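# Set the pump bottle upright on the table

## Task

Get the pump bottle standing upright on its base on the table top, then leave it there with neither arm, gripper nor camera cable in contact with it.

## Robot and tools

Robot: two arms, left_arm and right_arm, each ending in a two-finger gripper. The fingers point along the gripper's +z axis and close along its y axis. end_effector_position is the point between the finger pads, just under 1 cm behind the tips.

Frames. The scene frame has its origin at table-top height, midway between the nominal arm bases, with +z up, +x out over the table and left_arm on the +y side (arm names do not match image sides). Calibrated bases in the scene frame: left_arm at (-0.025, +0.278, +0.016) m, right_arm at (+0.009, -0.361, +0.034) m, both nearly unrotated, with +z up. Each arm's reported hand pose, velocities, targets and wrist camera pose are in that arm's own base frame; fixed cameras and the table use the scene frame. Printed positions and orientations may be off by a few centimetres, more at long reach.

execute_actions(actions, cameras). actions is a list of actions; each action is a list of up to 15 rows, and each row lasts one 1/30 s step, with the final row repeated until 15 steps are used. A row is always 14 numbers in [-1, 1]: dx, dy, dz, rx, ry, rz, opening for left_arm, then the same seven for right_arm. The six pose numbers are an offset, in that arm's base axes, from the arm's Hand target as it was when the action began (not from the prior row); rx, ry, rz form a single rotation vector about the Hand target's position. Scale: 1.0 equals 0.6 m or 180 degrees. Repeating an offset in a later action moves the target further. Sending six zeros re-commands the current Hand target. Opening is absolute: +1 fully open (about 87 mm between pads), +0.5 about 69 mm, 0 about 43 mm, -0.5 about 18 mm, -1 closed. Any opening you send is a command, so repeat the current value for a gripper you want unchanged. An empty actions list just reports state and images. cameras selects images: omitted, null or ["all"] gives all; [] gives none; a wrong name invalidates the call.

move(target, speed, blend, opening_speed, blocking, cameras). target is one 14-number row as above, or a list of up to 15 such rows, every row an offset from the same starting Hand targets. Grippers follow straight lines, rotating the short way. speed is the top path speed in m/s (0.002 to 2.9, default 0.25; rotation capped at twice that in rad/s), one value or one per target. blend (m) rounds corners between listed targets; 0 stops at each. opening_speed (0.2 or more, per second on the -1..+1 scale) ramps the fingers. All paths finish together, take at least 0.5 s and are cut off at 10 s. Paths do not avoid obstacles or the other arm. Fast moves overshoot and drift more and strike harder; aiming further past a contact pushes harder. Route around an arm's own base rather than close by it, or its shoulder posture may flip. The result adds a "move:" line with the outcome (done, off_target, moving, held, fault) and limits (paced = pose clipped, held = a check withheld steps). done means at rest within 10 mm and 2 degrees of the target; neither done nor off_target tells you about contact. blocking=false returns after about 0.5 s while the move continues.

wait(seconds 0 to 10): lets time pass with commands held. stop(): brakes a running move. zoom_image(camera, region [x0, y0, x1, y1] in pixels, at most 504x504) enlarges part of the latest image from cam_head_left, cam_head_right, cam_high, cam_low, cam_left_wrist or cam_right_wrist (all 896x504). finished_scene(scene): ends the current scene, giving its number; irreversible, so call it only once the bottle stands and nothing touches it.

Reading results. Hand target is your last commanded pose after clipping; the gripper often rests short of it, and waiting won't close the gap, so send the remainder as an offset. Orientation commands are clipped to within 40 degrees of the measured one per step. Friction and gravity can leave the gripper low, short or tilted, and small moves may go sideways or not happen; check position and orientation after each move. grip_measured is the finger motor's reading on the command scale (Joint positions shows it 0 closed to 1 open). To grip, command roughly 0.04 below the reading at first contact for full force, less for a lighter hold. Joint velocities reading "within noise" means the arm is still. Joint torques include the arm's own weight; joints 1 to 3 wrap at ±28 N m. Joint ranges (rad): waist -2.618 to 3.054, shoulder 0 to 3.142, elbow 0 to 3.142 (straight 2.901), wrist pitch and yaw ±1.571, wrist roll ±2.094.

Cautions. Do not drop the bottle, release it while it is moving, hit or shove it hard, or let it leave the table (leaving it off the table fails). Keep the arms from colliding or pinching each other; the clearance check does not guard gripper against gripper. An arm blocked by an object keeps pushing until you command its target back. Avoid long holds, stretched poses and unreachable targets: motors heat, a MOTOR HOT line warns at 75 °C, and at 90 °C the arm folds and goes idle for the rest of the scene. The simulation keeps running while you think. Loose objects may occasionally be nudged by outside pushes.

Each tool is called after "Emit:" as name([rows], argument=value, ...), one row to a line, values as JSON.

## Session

Emit:
execute_actions(actions=[])

Emit:
zoom_image(camera="cam_high", region=[200, 130, 700, 400])

Scene clock: 0.00 s.
left_arm: end_effector_position=(+0.3506, +0.0636, +0.0262) grip_measured=+0.973 end_effector_quat_wxyz=(+0.522, -0.131, +0.831, +0.137) | right_arm: end_effector_position=(+0.3752, -0.0182, +0.0495) grip_measured=+1.000 end_effector_quat_wxyz=(+0.585, +0.056, +0.808, -0.049)
Joint positions: left_arm=[0.012 1.542 0.336 0.744 -0.364 -0.075 0.987] | right_arm=[0.026 1.548 0.322 0.905 0.17 0.041 1]
Joint velocities: within noise
Joint torques (N m): no reading
Motor temperatures (°C): left_arm=[33 43 37 41 31 30 31] | right_arm=[32 44 42 35 31 33 32]
Heat: left arm: 43 °C; right arm: 44 °C.
Hand target: left_arm +0.3580, +0.0639, +0.0376; +0.539, -0.134, +0.820, +0.135 | right_arm +0.3769, -0.0181, +0.0524; +0.588, +0.056, +0.806, -0.049
Tool commands: left_gripper/opening=+1.0 right_gripper/opening=+1.0

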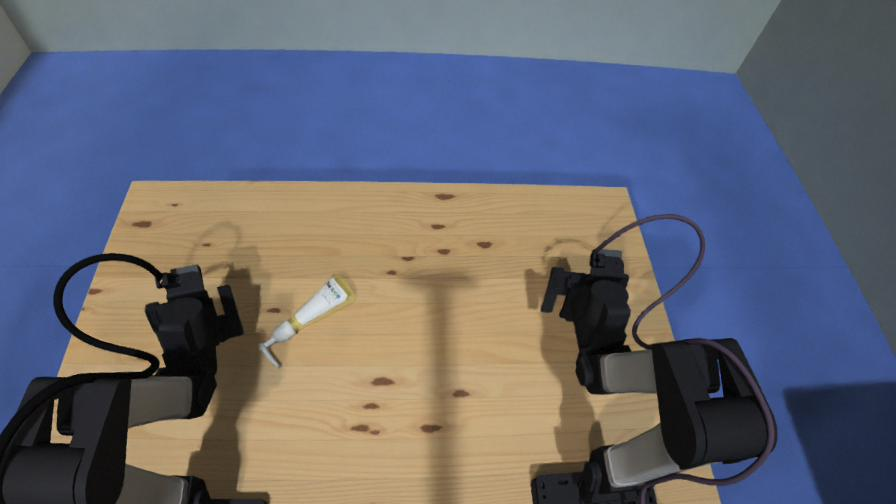

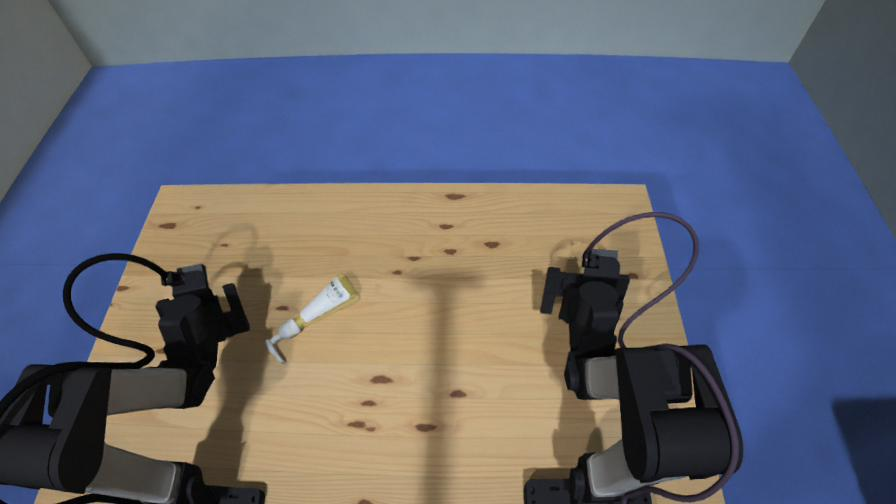

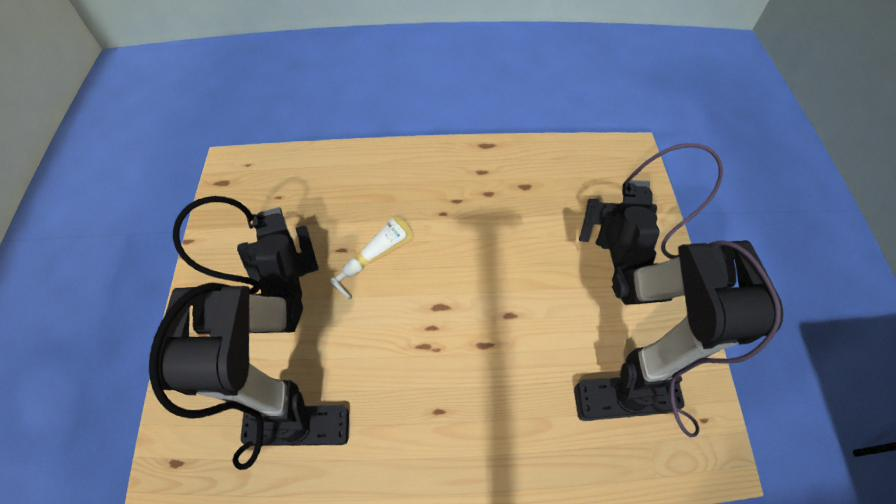

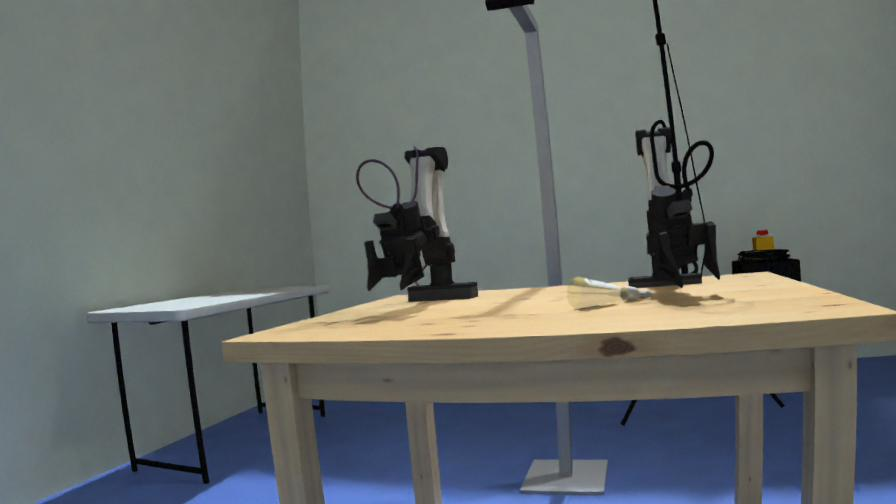

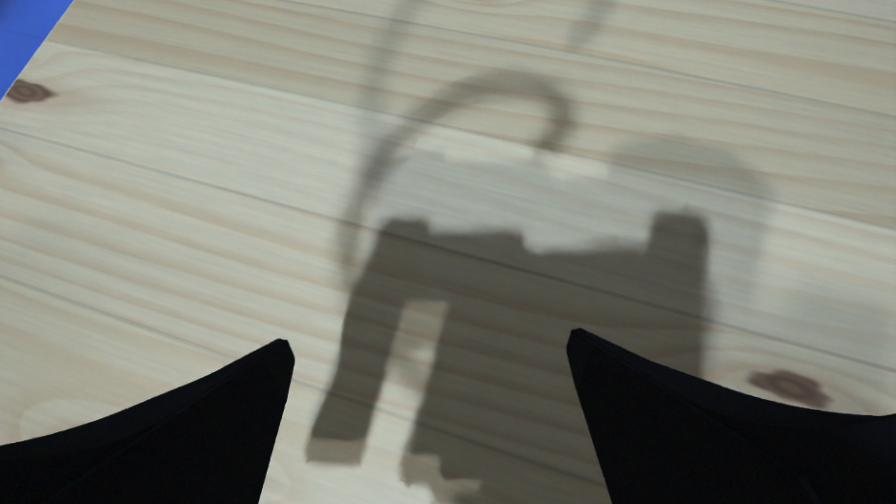

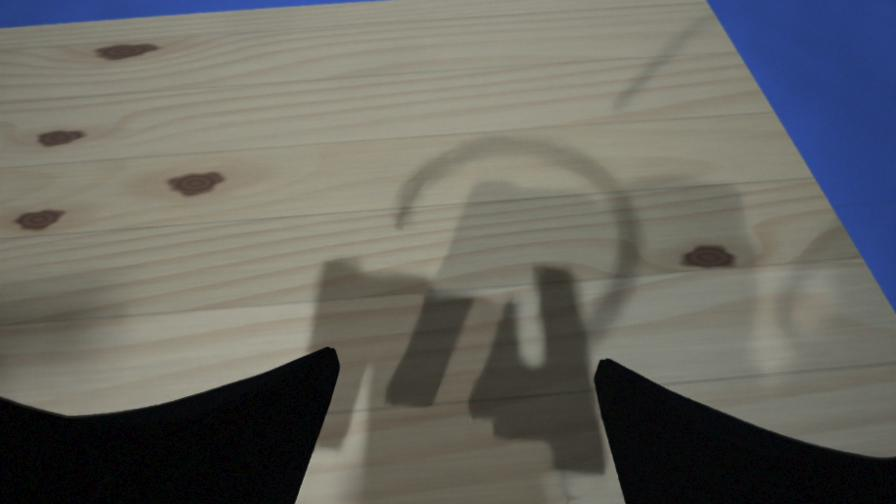

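Scaled by 1.008 from the camera's 896x504 image, which has a finer 1280x720 frame.

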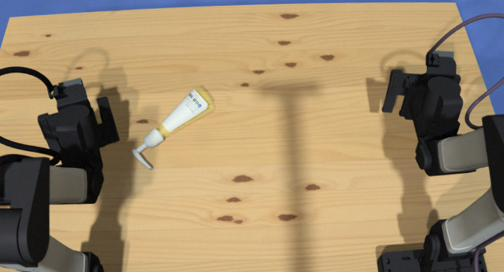

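Emit:
move([
  [-0.16,0.2,0.25,0,0,0,1,0,0,0.25,0,0,0,1],
  [-0.16,0.2,0.25,0,0,0,1,-0.128,0.88,0.25,-0.181,0.383,0.324,1],
  [-0.16,0.2,0.25,0,0,0,1,-0.128,0.88,0.25,-0.446,0.24,0.653,1],
], speed=0.35, blend=0.04)

Scene clock: 19.03 s.
left_arm: end_effector_position=(+0.2560, +0.1774, +0.1667) grip_measured=+0.973 end_effector_quat_wxyz=(+0.520, -0.147, +0.832, +0.121) | right_arm: end_effector_position=(+0.3009, +0.5061, +0.2126) grip_measured=+1.000 end_effector_quat_wxyz=(-0.329, +0.882, -0.335, +0.042)
Joint positions: left_arm=[0.755 0.905 0.632 -0.196 0.316 0.21 0.987] | right_arm=[1.108 2.493 2.843 -1.245 0.018 -1.313 1]
Joint velocities: within noise
Joint torques (N m): left_arm=[0.64 -1.63 10.09 1.94 0.2 0.13] | right_arm=[0.43 -11.23 8.31 1.22 -0.05 -0.06]
Motor temperatures (°C): left_arm=[33 44 39 44 31 30 31] | right_arm=[32 47 44 39 31 33 32]
Heat: left arm: 44 °C; right arm: 47 °C.
Hand target: left_arm +0.2620, +0.1839, +0.1876; +0.539, -0.134, +0.820, +0.135 | right_arm +0.3002, +0.5097, +0.2024; +0.001, +0.917, -0.399, +0.000
Off the commanded pose: left_arm 0.023 m, 3 deg | right_arm 0.011 m, 39 deg.
elbow stopped short (right arm): the move would have taken joint 3 (elbow) straighter than the controller allows.
move: off_target (left_arm, right_arm); limits=paced

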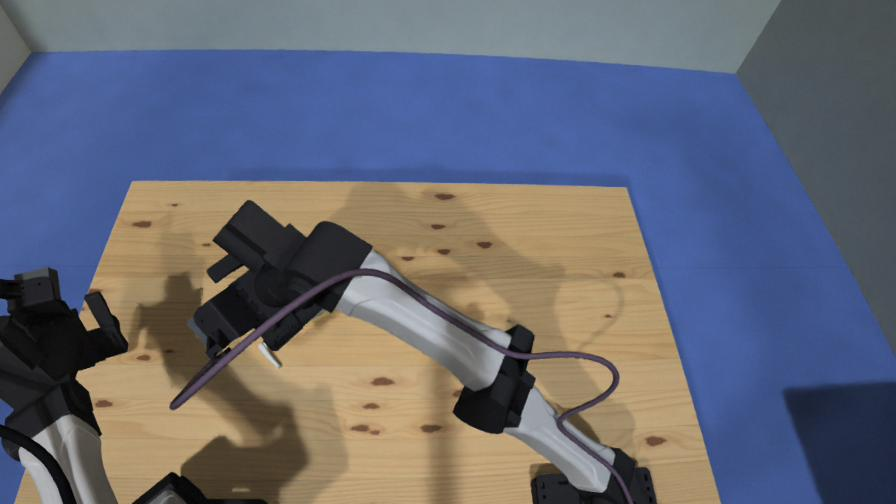

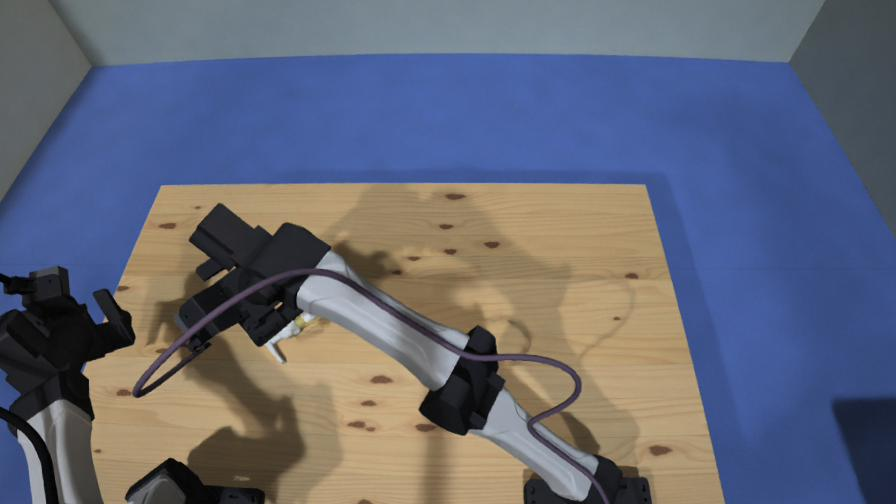

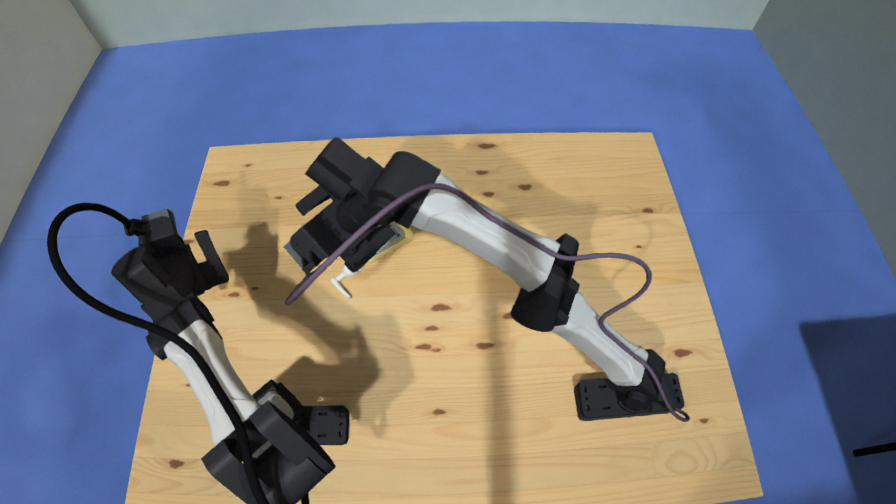

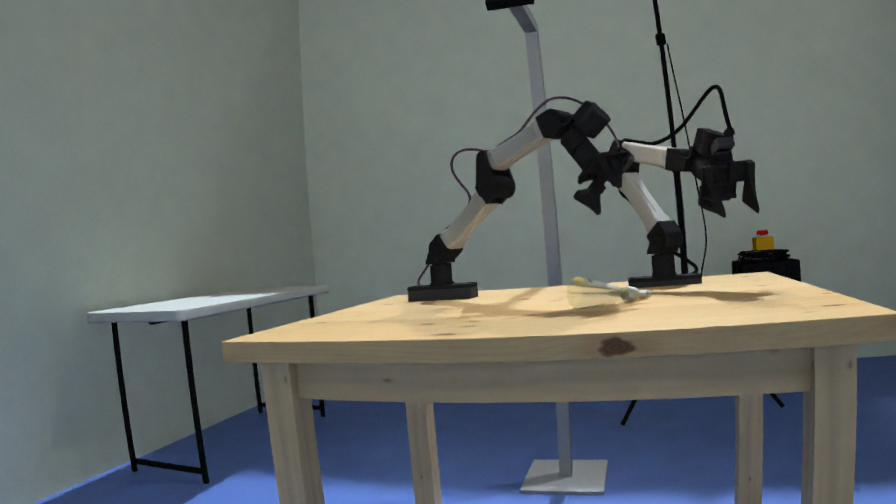

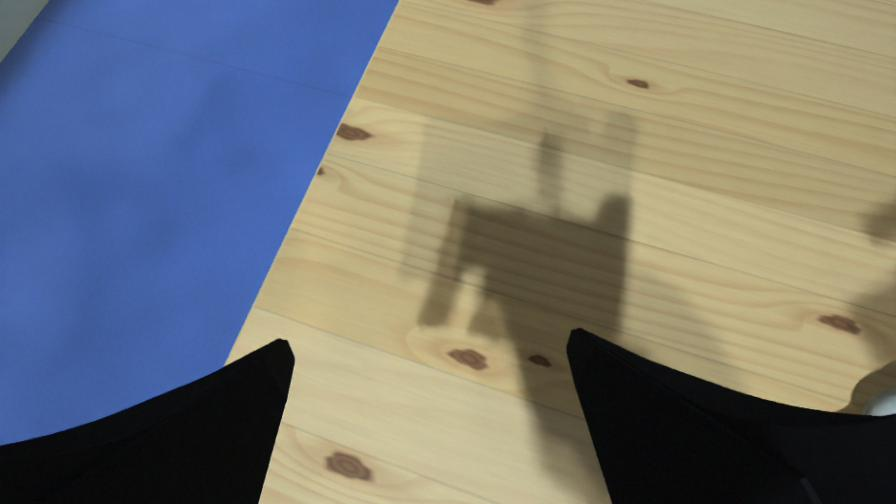

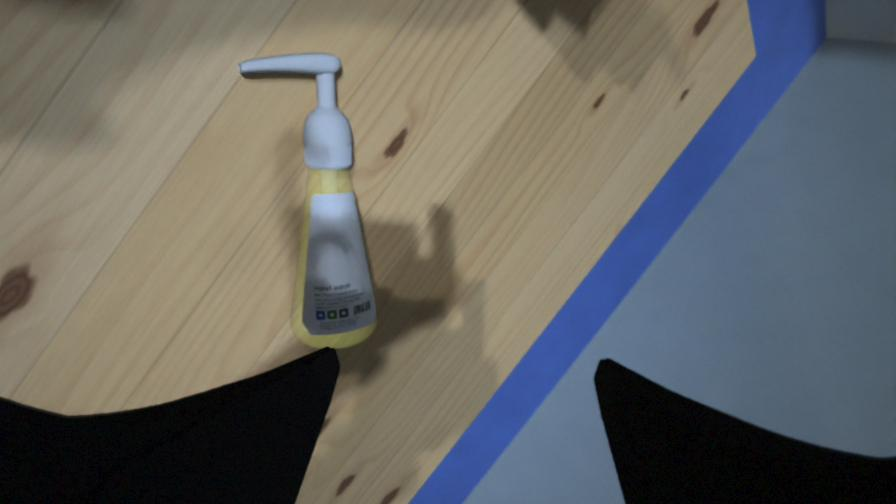

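Emit:
move(target=[0,0,0,0,0,0,1,0,0,-0.19,0,0,0,1], cameras=["cam_high","cam_low","cam_right_wrist"])

Scene clock: 24.10 s.
left_arm: end_effector_position=(+0.2558, +0.1772, +0.1663) grip_measured=+0.973 end_effector_quat_wxyz=(+0.520, -0.147, +0.833, +0.121) | right_arm: end_effector_position=(+0.3017, +0.5078, +0.0988) grip_measured=+1.000 end_effector_quat_wxyz=(-0.224, +0.908, -0.352, +0.030)
Joint positions: left_arm=[0.755 0.905 0.632 -0.198 0.316 0.21 0.987] | right_arm=[1.108 2.688 2.846 -1.274 0.019 -1.297 1]
Joint velocities: within noise
Joint torques (N m): left_arm=[0.62 -1.65 10.07 1.96 0.2 0.12] | right_arm=[-0.02 -12.63 8.31 0.96 -0.12 0.08]
Motor temperatures (°C): left_arm=[33 44 40 44 31 30 31] | right_arm=[32 49 45 38 31 33 32]
Heat: left arm: 44 °C; right arm: 49 °C.
Hand target: left_arm +0.2620, +0.1839, +0.1876; +0.539, -0.134, +0.820, +0.135 | right_arm +0.3002, +0.5098, +0.0884; +0.001, +0.917, -0.399, +0.000
Off the commanded pose: left_arm 0.023 m, 3 deg | right_arm 0.011 m, 27 deg.
elbow stopped short (right arm): the move would have taken joint 3 (elbow) straighter than the controller allows.
move: off_target (left_arm, right_arm)
Images, in order (width x height): cam_high 896x504, cam_low 896x504, cam_right_wrist 896x504.

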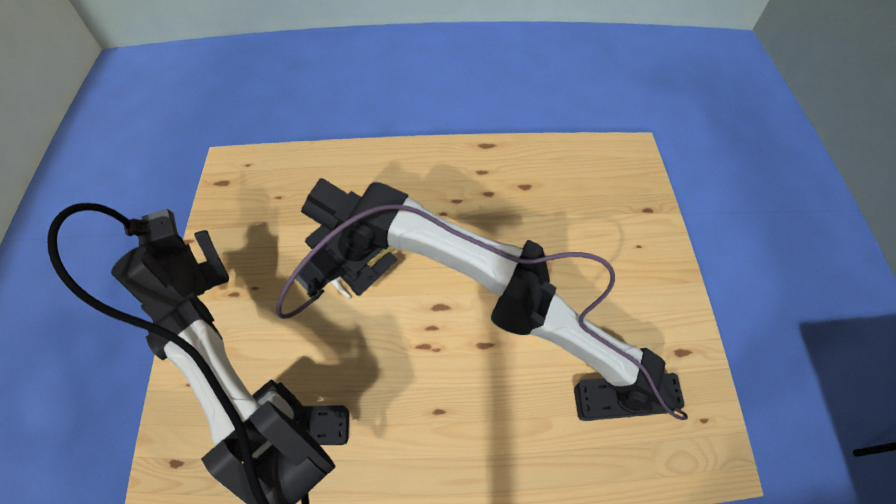

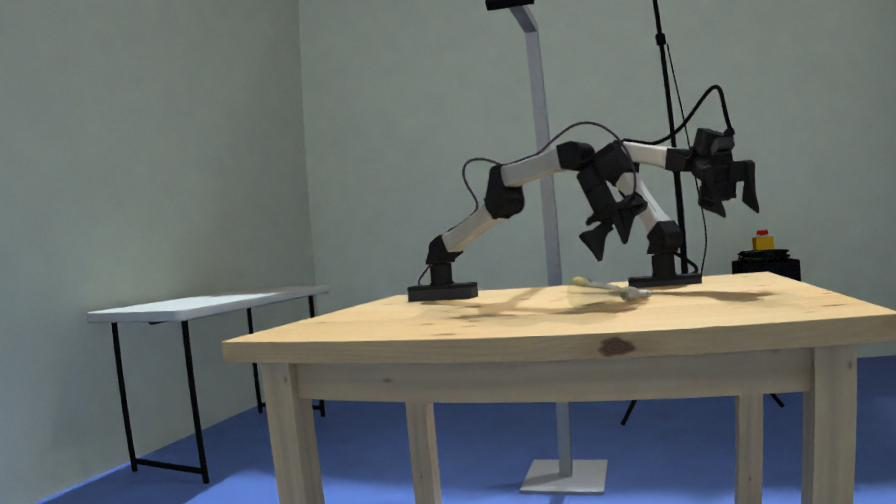

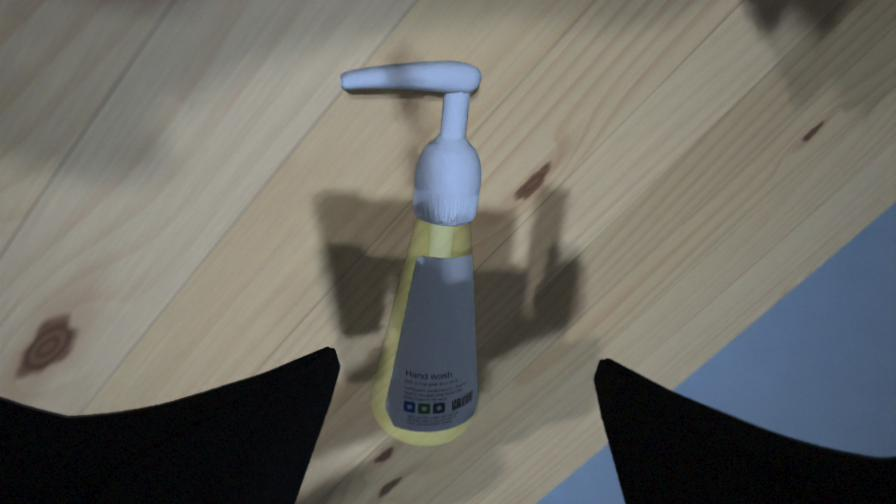

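Emit:
move([
  [0,0,0,0,0,0,1,0,0,0.15,0,0,0,1],
  [0,0,0.05,0,0,0,1,0.05,-0.77,0.3,0,0,0,1],
  [0.138,-0.495,-0.03,0.0751,0.389,-0.3336,1,0.05,-0.77,0.3,0,0,0,1],
], speed=0.35, blend=0.04, cameras=["cam_high","cam_low","cam_left_wrist"])

Scene clock: 47.10 s.
left_arm: end_effector_position=(+0.3411, -0.1116, +0.1617) grip_measured=+0.973 end_effector_quat_wxyz=(+0.008, +0.419, +0.908, +0.005) | right_arm: end_effector_position=(+0.3360, +0.0510, +0.2659) grip_measured=+1.000 end_effector_quat_wxyz=(-0.078, +0.908, -0.395, +0.115)
Joint positions: left_arm=[-0.376 2.075 2.103 -1.582 -0.01 0.488 0.987] | right_arm=[0.272 1.61 1.877 -1.561 0.024 -2.054 1]
Joint velocities: within noise
Joint torques (N m): left_arm=[0.35 -9.58 7.66 0.25 0.13 0.16] | right_arm=[-0.34 -8.28 4.51 0.64 -0.03 -0.1]
Motor temperatures (°C): left_arm=[32 43 42 45 31 30 31] | right_arm=[32 54 46 37 31 33 32]
Heat: left arm: 45 °C; right arm: 54 °C.
Hand target: left_arm +0.3448, -0.1132, +0.1697; +0.000, +0.423, +0.906, +0.000 | right_arm +0.3301, +0.0479, +0.2684; +0.001, +0.917, -0.398, +0.000
Off the commanded pose: left_arm 0.009 m, 1 deg | right_arm 0.007 m, 16 deg.
elbow stopped short (right arm): the move would have taken joint 3 (elbow) straighter than the controller allows.
joint sent to its limit (left arm) — joint 4 (wrist pitch), lower limit. The joint targets still meet the commanded pose.
joint sent to its limit (right arm) — joint 4 (wrist pitch), lower limit. The joint targets are off in orientation, not in position.
move: off_target (right_arm)
Images, in order (width x height): cam_high 896x504, cam_low 896x504, cam_left_wrist 896x504.

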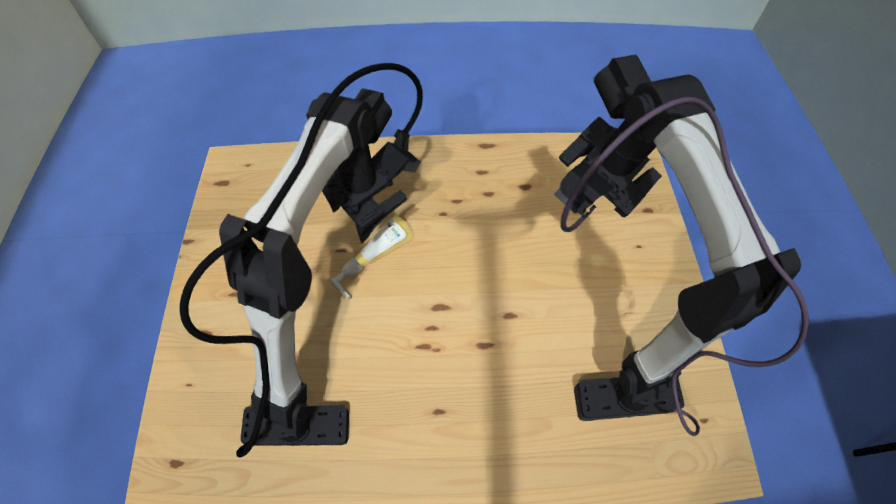

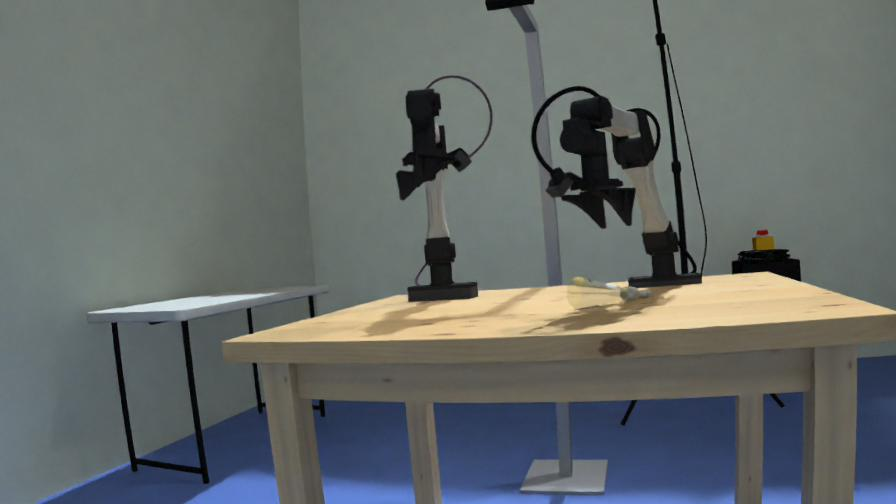

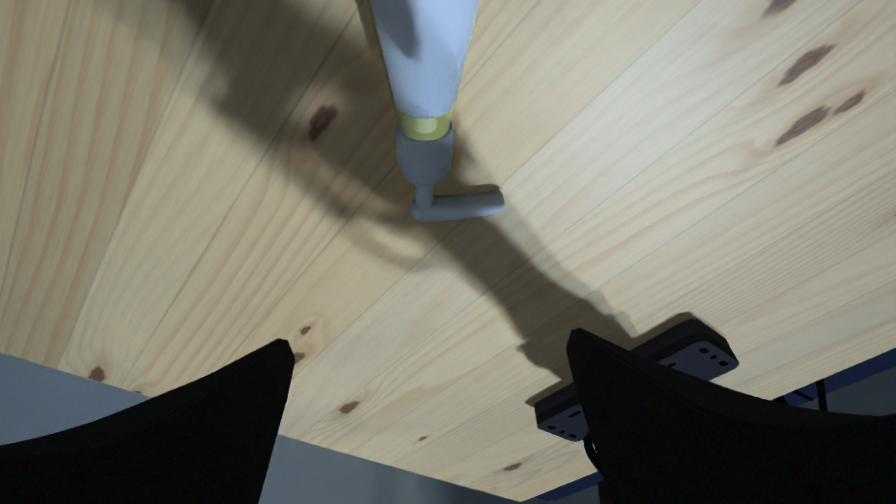

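Emit:
move(target=[0,0,-0.195,0,0,0,1,0,0,0,0,0,0,1], cameras=["cam_low","cam_left_wrist"])

Emit:
zoom_image(camera="cam_low", region=[530, 190, 690, 330])

Scene clock: 51.47 s.
left_arm: end_effector_position=(+0.3409, -0.1117, +0.0534) grip_measured=+0.973 end_effector_quat_wxyz=(-0.009, +0.419, +0.908, +0.004) | right_arm: end_effector_position=(+0.3360, +0.0510, +0.2659) grip_measured=+1.000 end_effector_quat_wxyz=(-0.078, +0.908, -0.395, +0.115)
Joint positions: left_arm=[-0.376 2.087 1.683 -1.184 -0.009 0.489 0.987] | right_arm=[0.272 1.61 1.877 -1.561 0.024 -2.054 1]
Joint velocities: within noise
Joint torques (N m): left_arm=[0.46 -9.66 4.77 0.43 0.15 0.12] | right_arm=[-0.34 -8.24 4.55 0.63 -0.04 -0.09]
Motor temperatures (°C): left_arm=[32 44 42 44 31 30 31] | right_arm=[32 53 46 37 31 33 32]
Heat: left arm: 44 °C; right arm: 53 °C.
Hand target: left_arm +0.3447, -0.1132, +0.0526; +0.000, +0.423, +0.906, +0.000 | right_arm +0.3301, +0.0479, +0.2684; +0.001, +0.917, -0.398, +0.000
Off the commanded pose: left_arm 0.004 m, 1 deg | right_arm 0.007 m, 16 deg.
joint sent to its limit (right arm) — joint 4 (wrist pitch), lower limit. The joint targets are off in orientation, not in position.
move: off_target (right_arm)
Images, in order (width x height): cam_low 896x504, cam_left_wrist 896x504.

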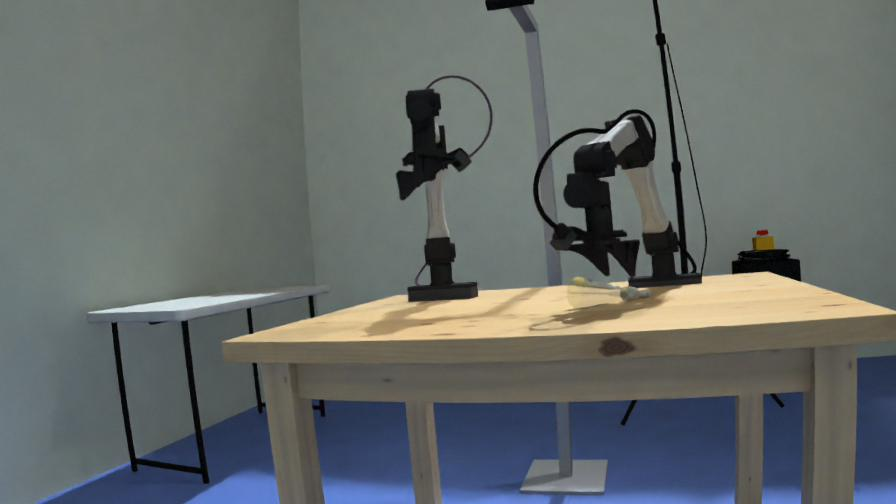

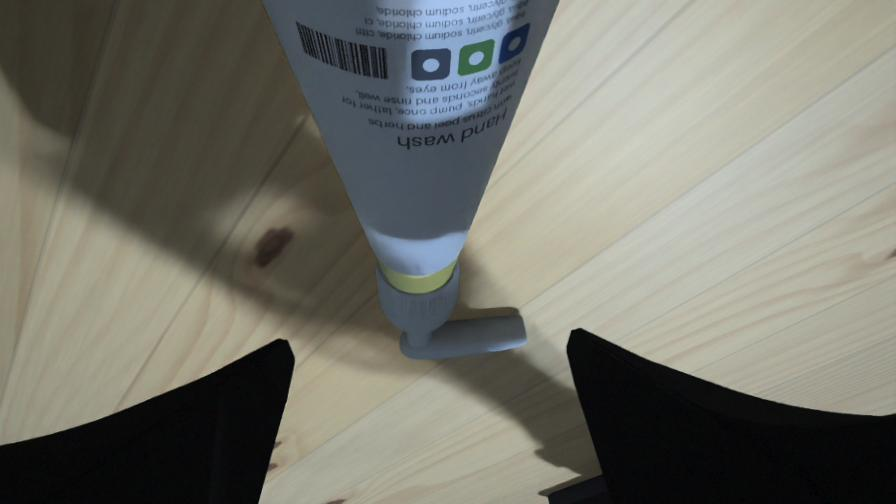

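Scaled by 3.150 from the camera's 896x504 image, which has a finer 1280x720 frame.

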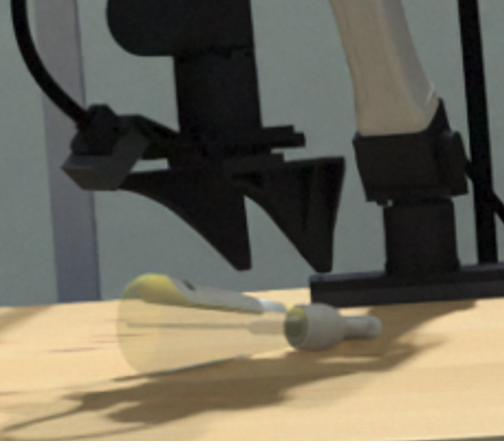

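Emit:
move([
  [0.005,0,-0.07,0,0,0,1,0,0,0,0,0,0,1],
], speed=0.12, cameras=[])

Emit:
move(target=[0,0,0,0,0,0,-0.35,0,0,0,0,0,0,1], opening_speed=0.8, cameras=["cam_low","cam_left_wrist"])

Emit:
zoom_image(camera="cam_low", region=[530, 190, 690, 330])

Scene clock: 56.80 s.
left_arm: end_effector_position=(+0.3431, -0.1126, +0.0116) grip_measured=+0.973 end_effector_quat_wxyz=(-0.009, +0.420, +0.908, +0.004) | right_arm: end_effector_position=(+0.3360, +0.0510, +0.2659) grip_measured=+1.000 end_effector_quat_wxyz=(-0.078, +0.908, -0.395, +0.115)
Joint positions: left_arm=[-0.376 2.136 1.588 -1.041 -0.009 0.49 0.987] | right_arm=[0.272 1.61 1.877 -1.561 0.024 -2.054 1]
Joint velocities: within noise
Joint torques (N m): left_arm=[0.7 -9.72 4.75 0.4 0.15 0.13] | right_arm=[-0.34 -8.25 4.53 0.64 -0.04 -0.09]
Motor temperatures (°C): left_arm=[32 46 42 43 31 30 31] | right_arm=[32 53 46 37 31 33 32]
Heat: left arm: 46 °C; right arm: 53 °C.
Hand target: left_arm +0.3478, -0.1132, +0.0107; +0.000, +0.422, +0.906, +0.000 | right_arm +0.3301, +0.0479, +0.2684; +0.001, +0.917, -0.398, +0.000
Off the commanded pose: left_arm 0.005 m, 1 deg | right_arm 0.007 m, 16 deg.
joint sent to its limit (right arm) — joint 4 (wrist pitch), lower limit. The joint targets are off in orientation, not in position.
move: off_target (right_arm)
No camera images: "cameras" was empty.

Scene clock: 58.70 s.
left_arm: end_effector_position=(+0.3436, -0.1131, +0.0114) grip_measured=-0.221 end_effector_quat_wxyz=(-0.008, +0.420, +0.907, +0.003) | right_arm: end_effector_position=(+0.3360, +0.0510, +0.2659) grip_measured=+1.000 end_effector_quat_wxyz=(-0.078, +0.908, -0.395, +0.115)
Joint positions: left_arm=[-0.376 2.136 1.588 -1.039 -0.007 0.492 0.39] | right_arm=[0.272 1.61 1.877 -1.561 0.024 -2.054 1]
Joint velocities: within noise
Joint torques (N m): left_arm=[0.72 -9.73 4.75 0.41 0.13 0.11] | right_arm=[-0.35 -8.25 4.53 0.63 -0.03 -0.07]
Motor temperatures (°C): left_arm=[32 46 42 43 31 30 31] | right_arm=[32 53 46 36 31 33 32]
Heat: left arm: 46 °C; right arm: 53 °C.
Hand target: left_arm +0.3477, -0.1132, +0.0107; +0.000, +0.422, +0.906, +0.000 | right_arm +0.3301, +0.0479, +0.2684; +0.001, +0.917, -0.398, +0.000
Off the commanded pose: left_arm 0.004 m, 1 deg | right_arm 0.007 m, 16 deg.
joint sent to its limit (right arm) — joint 4 (wrist pitch), lower limit. The joint targets are off in orientation, not in position.
move: off_target (right_arm)
Images, in order (width x height): cam_low 896x504, cam_left_wrist 896x504.

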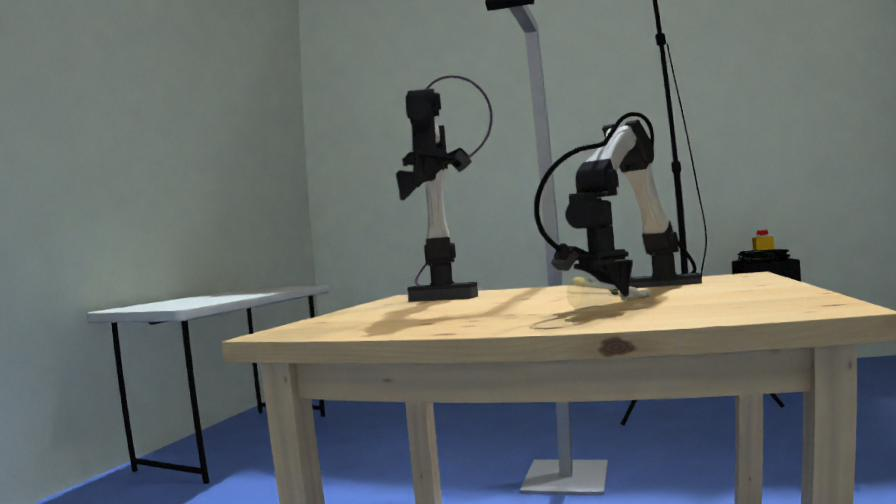

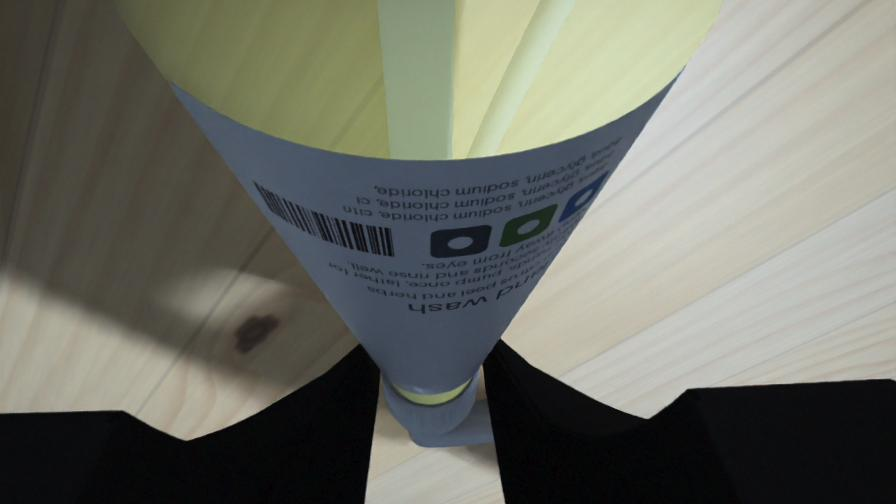

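Scaled by 3.150 from the camera's 896x504 image, which has a finer 1280x720 frame.

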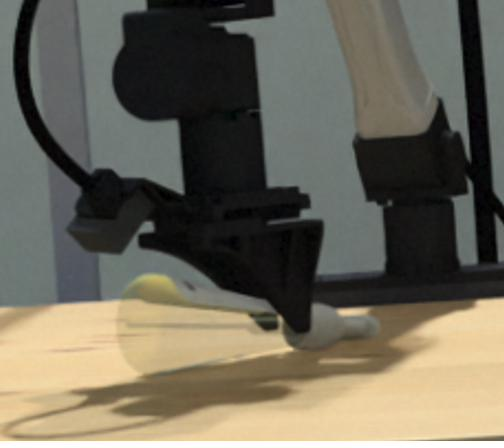

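Emit:
move([
  [0,0,0.025,0,0,0,-0.35,0,0,0,0,0,0,1],
  [0,0,0.025,0,0,-0.444,-0.35,0,0,0,0,0,0,1],
  [0,0,0.005,0,0,-0.444,-0.35,0,0,0,0,0,0,1],
], speed=[0.1,0.4,0.05], cameras=["cam_high","cam_low","cam_left_wrist"])

Emit:
zoom_image(camera="cam_low", region=[530, 190, 690, 330])

Scene clock: 67.33 s.
left_arm: end_effector_position=(+0.3459, -0.1106, +0.0096) grip_measured=-0.221 end_effector_quat_wxyz=(-0.014, +0.899, +0.437, -0.003) | right_arm: end_effector_position=(+0.3360, +0.0510, +0.2659) grip_measured=+1.000 end_effector_quat_wxyz=(-0.078, +0.908, -0.395, +0.115)
Joint positions: left_arm=[-0.427 1.977 1.341 -0.96 -0.012 1.809 0.389] | right_arm=[0.272 1.61 1.877 -1.561 0.024 -2.054 1]
Joint velocities: within noise
Joint torques (N m): left_arm=[0.42 -10.13 3.29 0.31 0.22 0.41] | right_arm=[-0.38 -8.28 4.53 0.64 -0.03 -0.09]
Motor temperatures (°C): left_arm=[32 49 41 42 31 30 32] | right_arm=[32 52 46 36 31 33 31]
Heat: left arm: 49 °C; right arm: 52 °C.
Hand target: left_arm +0.3478, -0.1132, +0.0136; +0.000, +0.906, +0.423, +0.000 | right_arm +0.3301, +0.0479, +0.2684; +0.001, +0.917, -0.398, +0.000
Off the commanded pose: left_arm 0.005 m, 2 deg | right_arm 0.007 m, 16 deg.
joint sent to its limit (right arm) — joint 4 (wrist pitch), lower limit. The joint targets are off in orientation, not in position.
move: off_target (right_arm)
Images, in order (width x height): cam_high 896x504, cam_low 896x504, cam_left_wrist 896x504.

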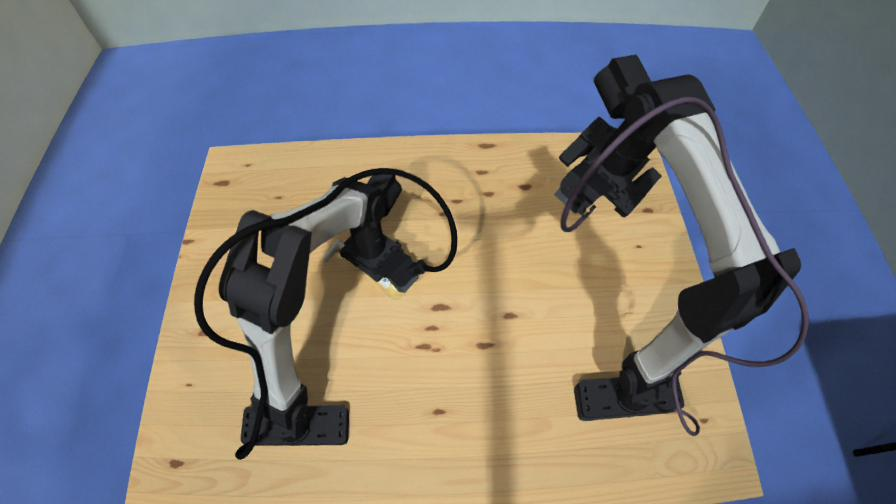

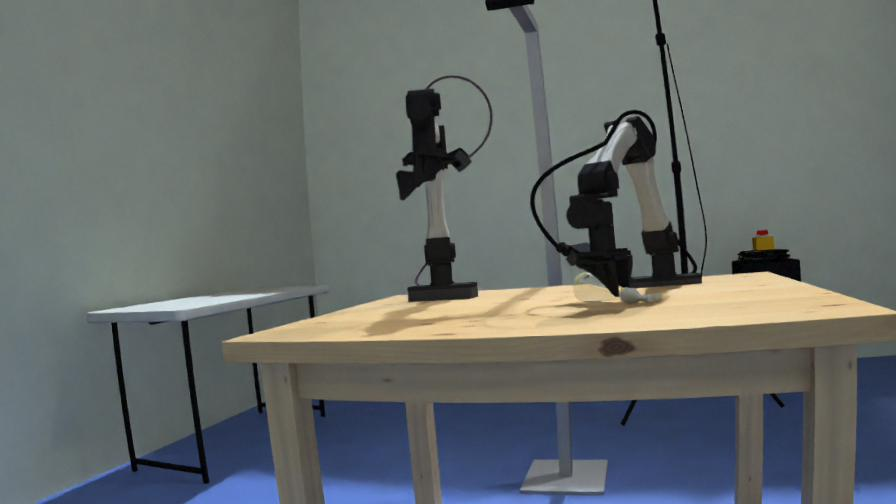

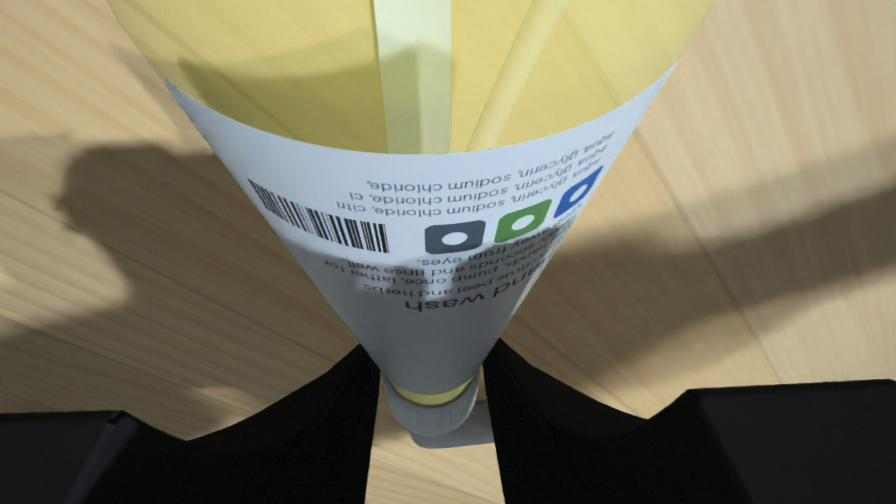

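Scaled by 3.150 from the camera's 896x504 image, which has a finer 1280x720 frame.

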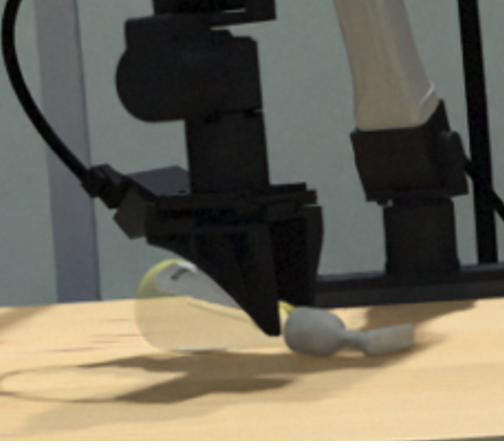

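Emit:
move(target=[0,0,0,0,0,0,1,0,0,0,0,0,0,1], opening_speed=0.8, cameras=[])

Emit:
move([
  [0,0,0.18,0,0,0,1,0,0,0,0,0,0,1],
  [0,0,0.18,0,0,0.5,1,0,0,0,0,0,0,1],
  [0,0,0.14,0,0,0.995,1,0,0,0,0,0,0,1],
], speed=0.35, blend=0.03, cameras=["cam_high","cam_low","cam_left_wrist"])

Scene clock: 72.67 s.
left_arm: end_effector_position=(+0.3442, -0.1101, +0.0071) grip_measured=+0.972 end_effector_quat_wxyz=(-0.016, +0.903, +0.429, -0.005) | right_arm: end_effector_position=(+0.3360, +0.0510, +0.2659) grip_measured=+1.000 end_effector_quat_wxyz=(-0.078, +0.908, -0.395, +0.115)
Joint positions: left_arm=[-0.427 1.977 1.331 -0.956 -0.012 1.828 0.986] | right_arm=[0.272 1.61 1.877 -1.561 0.024 -2.054 1]
Joint velocities: within noise
Joint torques (N m): left_arm=[0.43 -10.13 4.18 0.24 0.22 0.16] | right_arm=[-0.34 -8.25 4.52 0.63 -0.03 -0.09]
Motor temperatures (°C): left_arm=[32 50 41 42 31 30 32] | right_arm=[32 52 46 36 31 33 31]
Heat: left arm: 50 °C; right arm: 52 °C.
Hand target: left_arm +0.3478, -0.1131, +0.0136; +0.000, +0.906, +0.424, +0.000 | right_arm +0.3301, +0.0479, +0.2684; +0.001, +0.917, -0.398, +0.000
Off the commanded pose: left_arm 0.008 m, 2 deg | right_arm 0.007 m, 16 deg.
joint sent to its limit (right arm) — joint 4 (wrist pitch), lower limit. The joint targets are off in orientation, not in position.
move: off_target (right_arm)
No camera images: "cameras" was empty.

Scene clock: 78.37 s.
left_arm: end_effector_position=(+0.3427, -0.1130, +0.0807) grip_measured=+0.973 end_effector_quat_wxyz=(-0.027, -0.409, +0.912, +0.019) | right_arm: end_effector_position=(+0.3360, +0.0510, +0.2659) grip_measured=+1.000 end_effector_quat_wxyz=(-0.078, +0.908, -0.395, +0.115)
Joint positions: left_arm=[-0.217 2.06 1.747 -1.324 0.001 -1.061 0.987] | right_arm=[0.272 1.61 1.877 -1.561 0.024 -2.054 1]
Joint velocities: within noise
Joint torques (N m): left_arm=[0.43 -13.48 4.56 0.32 -0.06 -0.14] | right_arm=[-0.34 -8.24 4.52 0.63 -0.05 -0.09]
Motor temperatures (°C): left_arm=[32 52 41 41 31 30 32] | right_arm=[32 51 45 36 31 33 31]
Heat: left arm: 52 °C; right arm: 51 °C.
Hand target: left_arm +0.3477, -0.1131, +0.0976; +0.000, -0.416, +0.909, +0.000 | right_arm +0.3301, +0.0479, +0.2684; +0.001, +0.917, -0.398, +0.000
Off the commanded pose: left_arm 0.018 m, 4 deg | right_arm 0.007 m, 16 deg.
joint sent to its limit (right arm) — joint 4 (wrist pitch), lower limit. The joint targets are off in orientation, not in position.
move: off_target (left_arm, right_arm)
Images, in order (width x height): cam_high 896x504, cam_low 896x504, cam_left_wrist 896x504.

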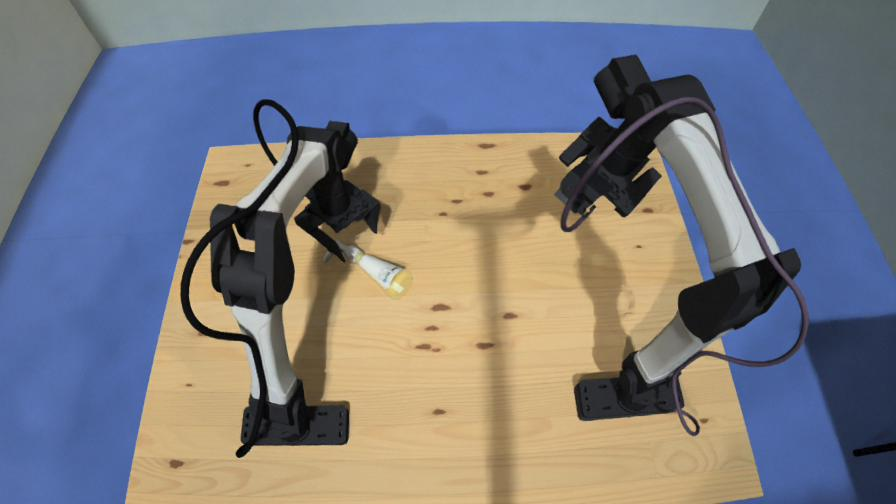

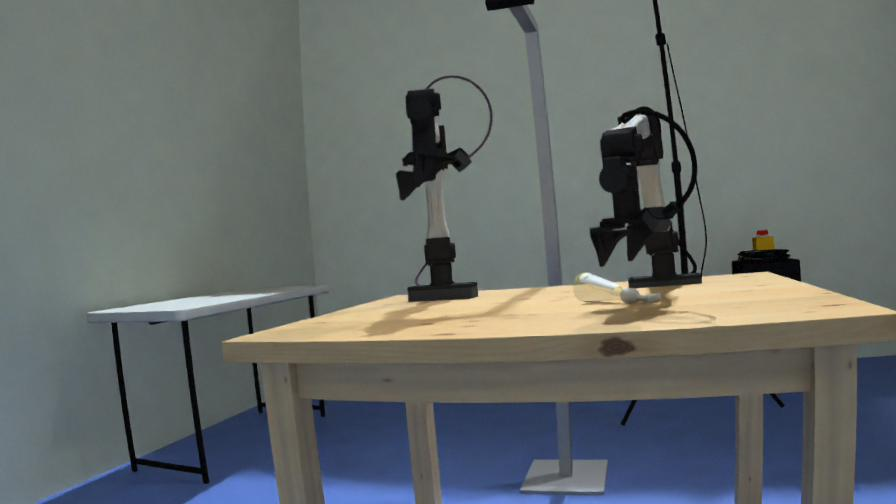

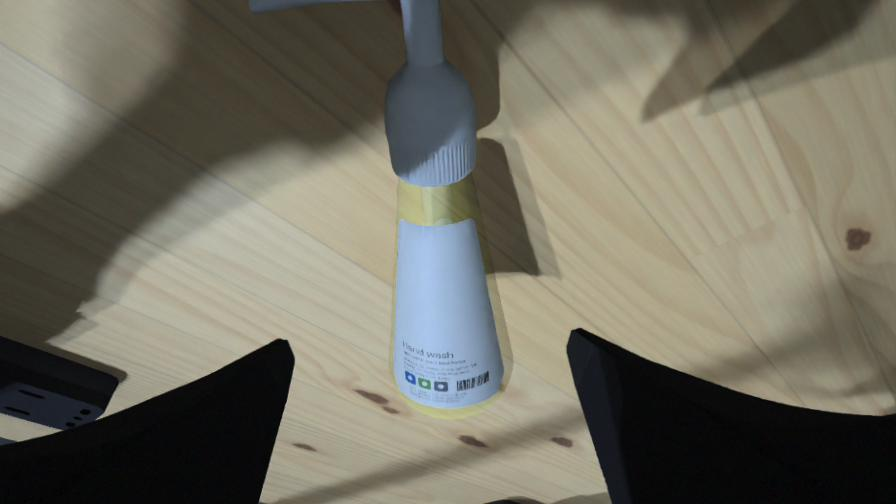

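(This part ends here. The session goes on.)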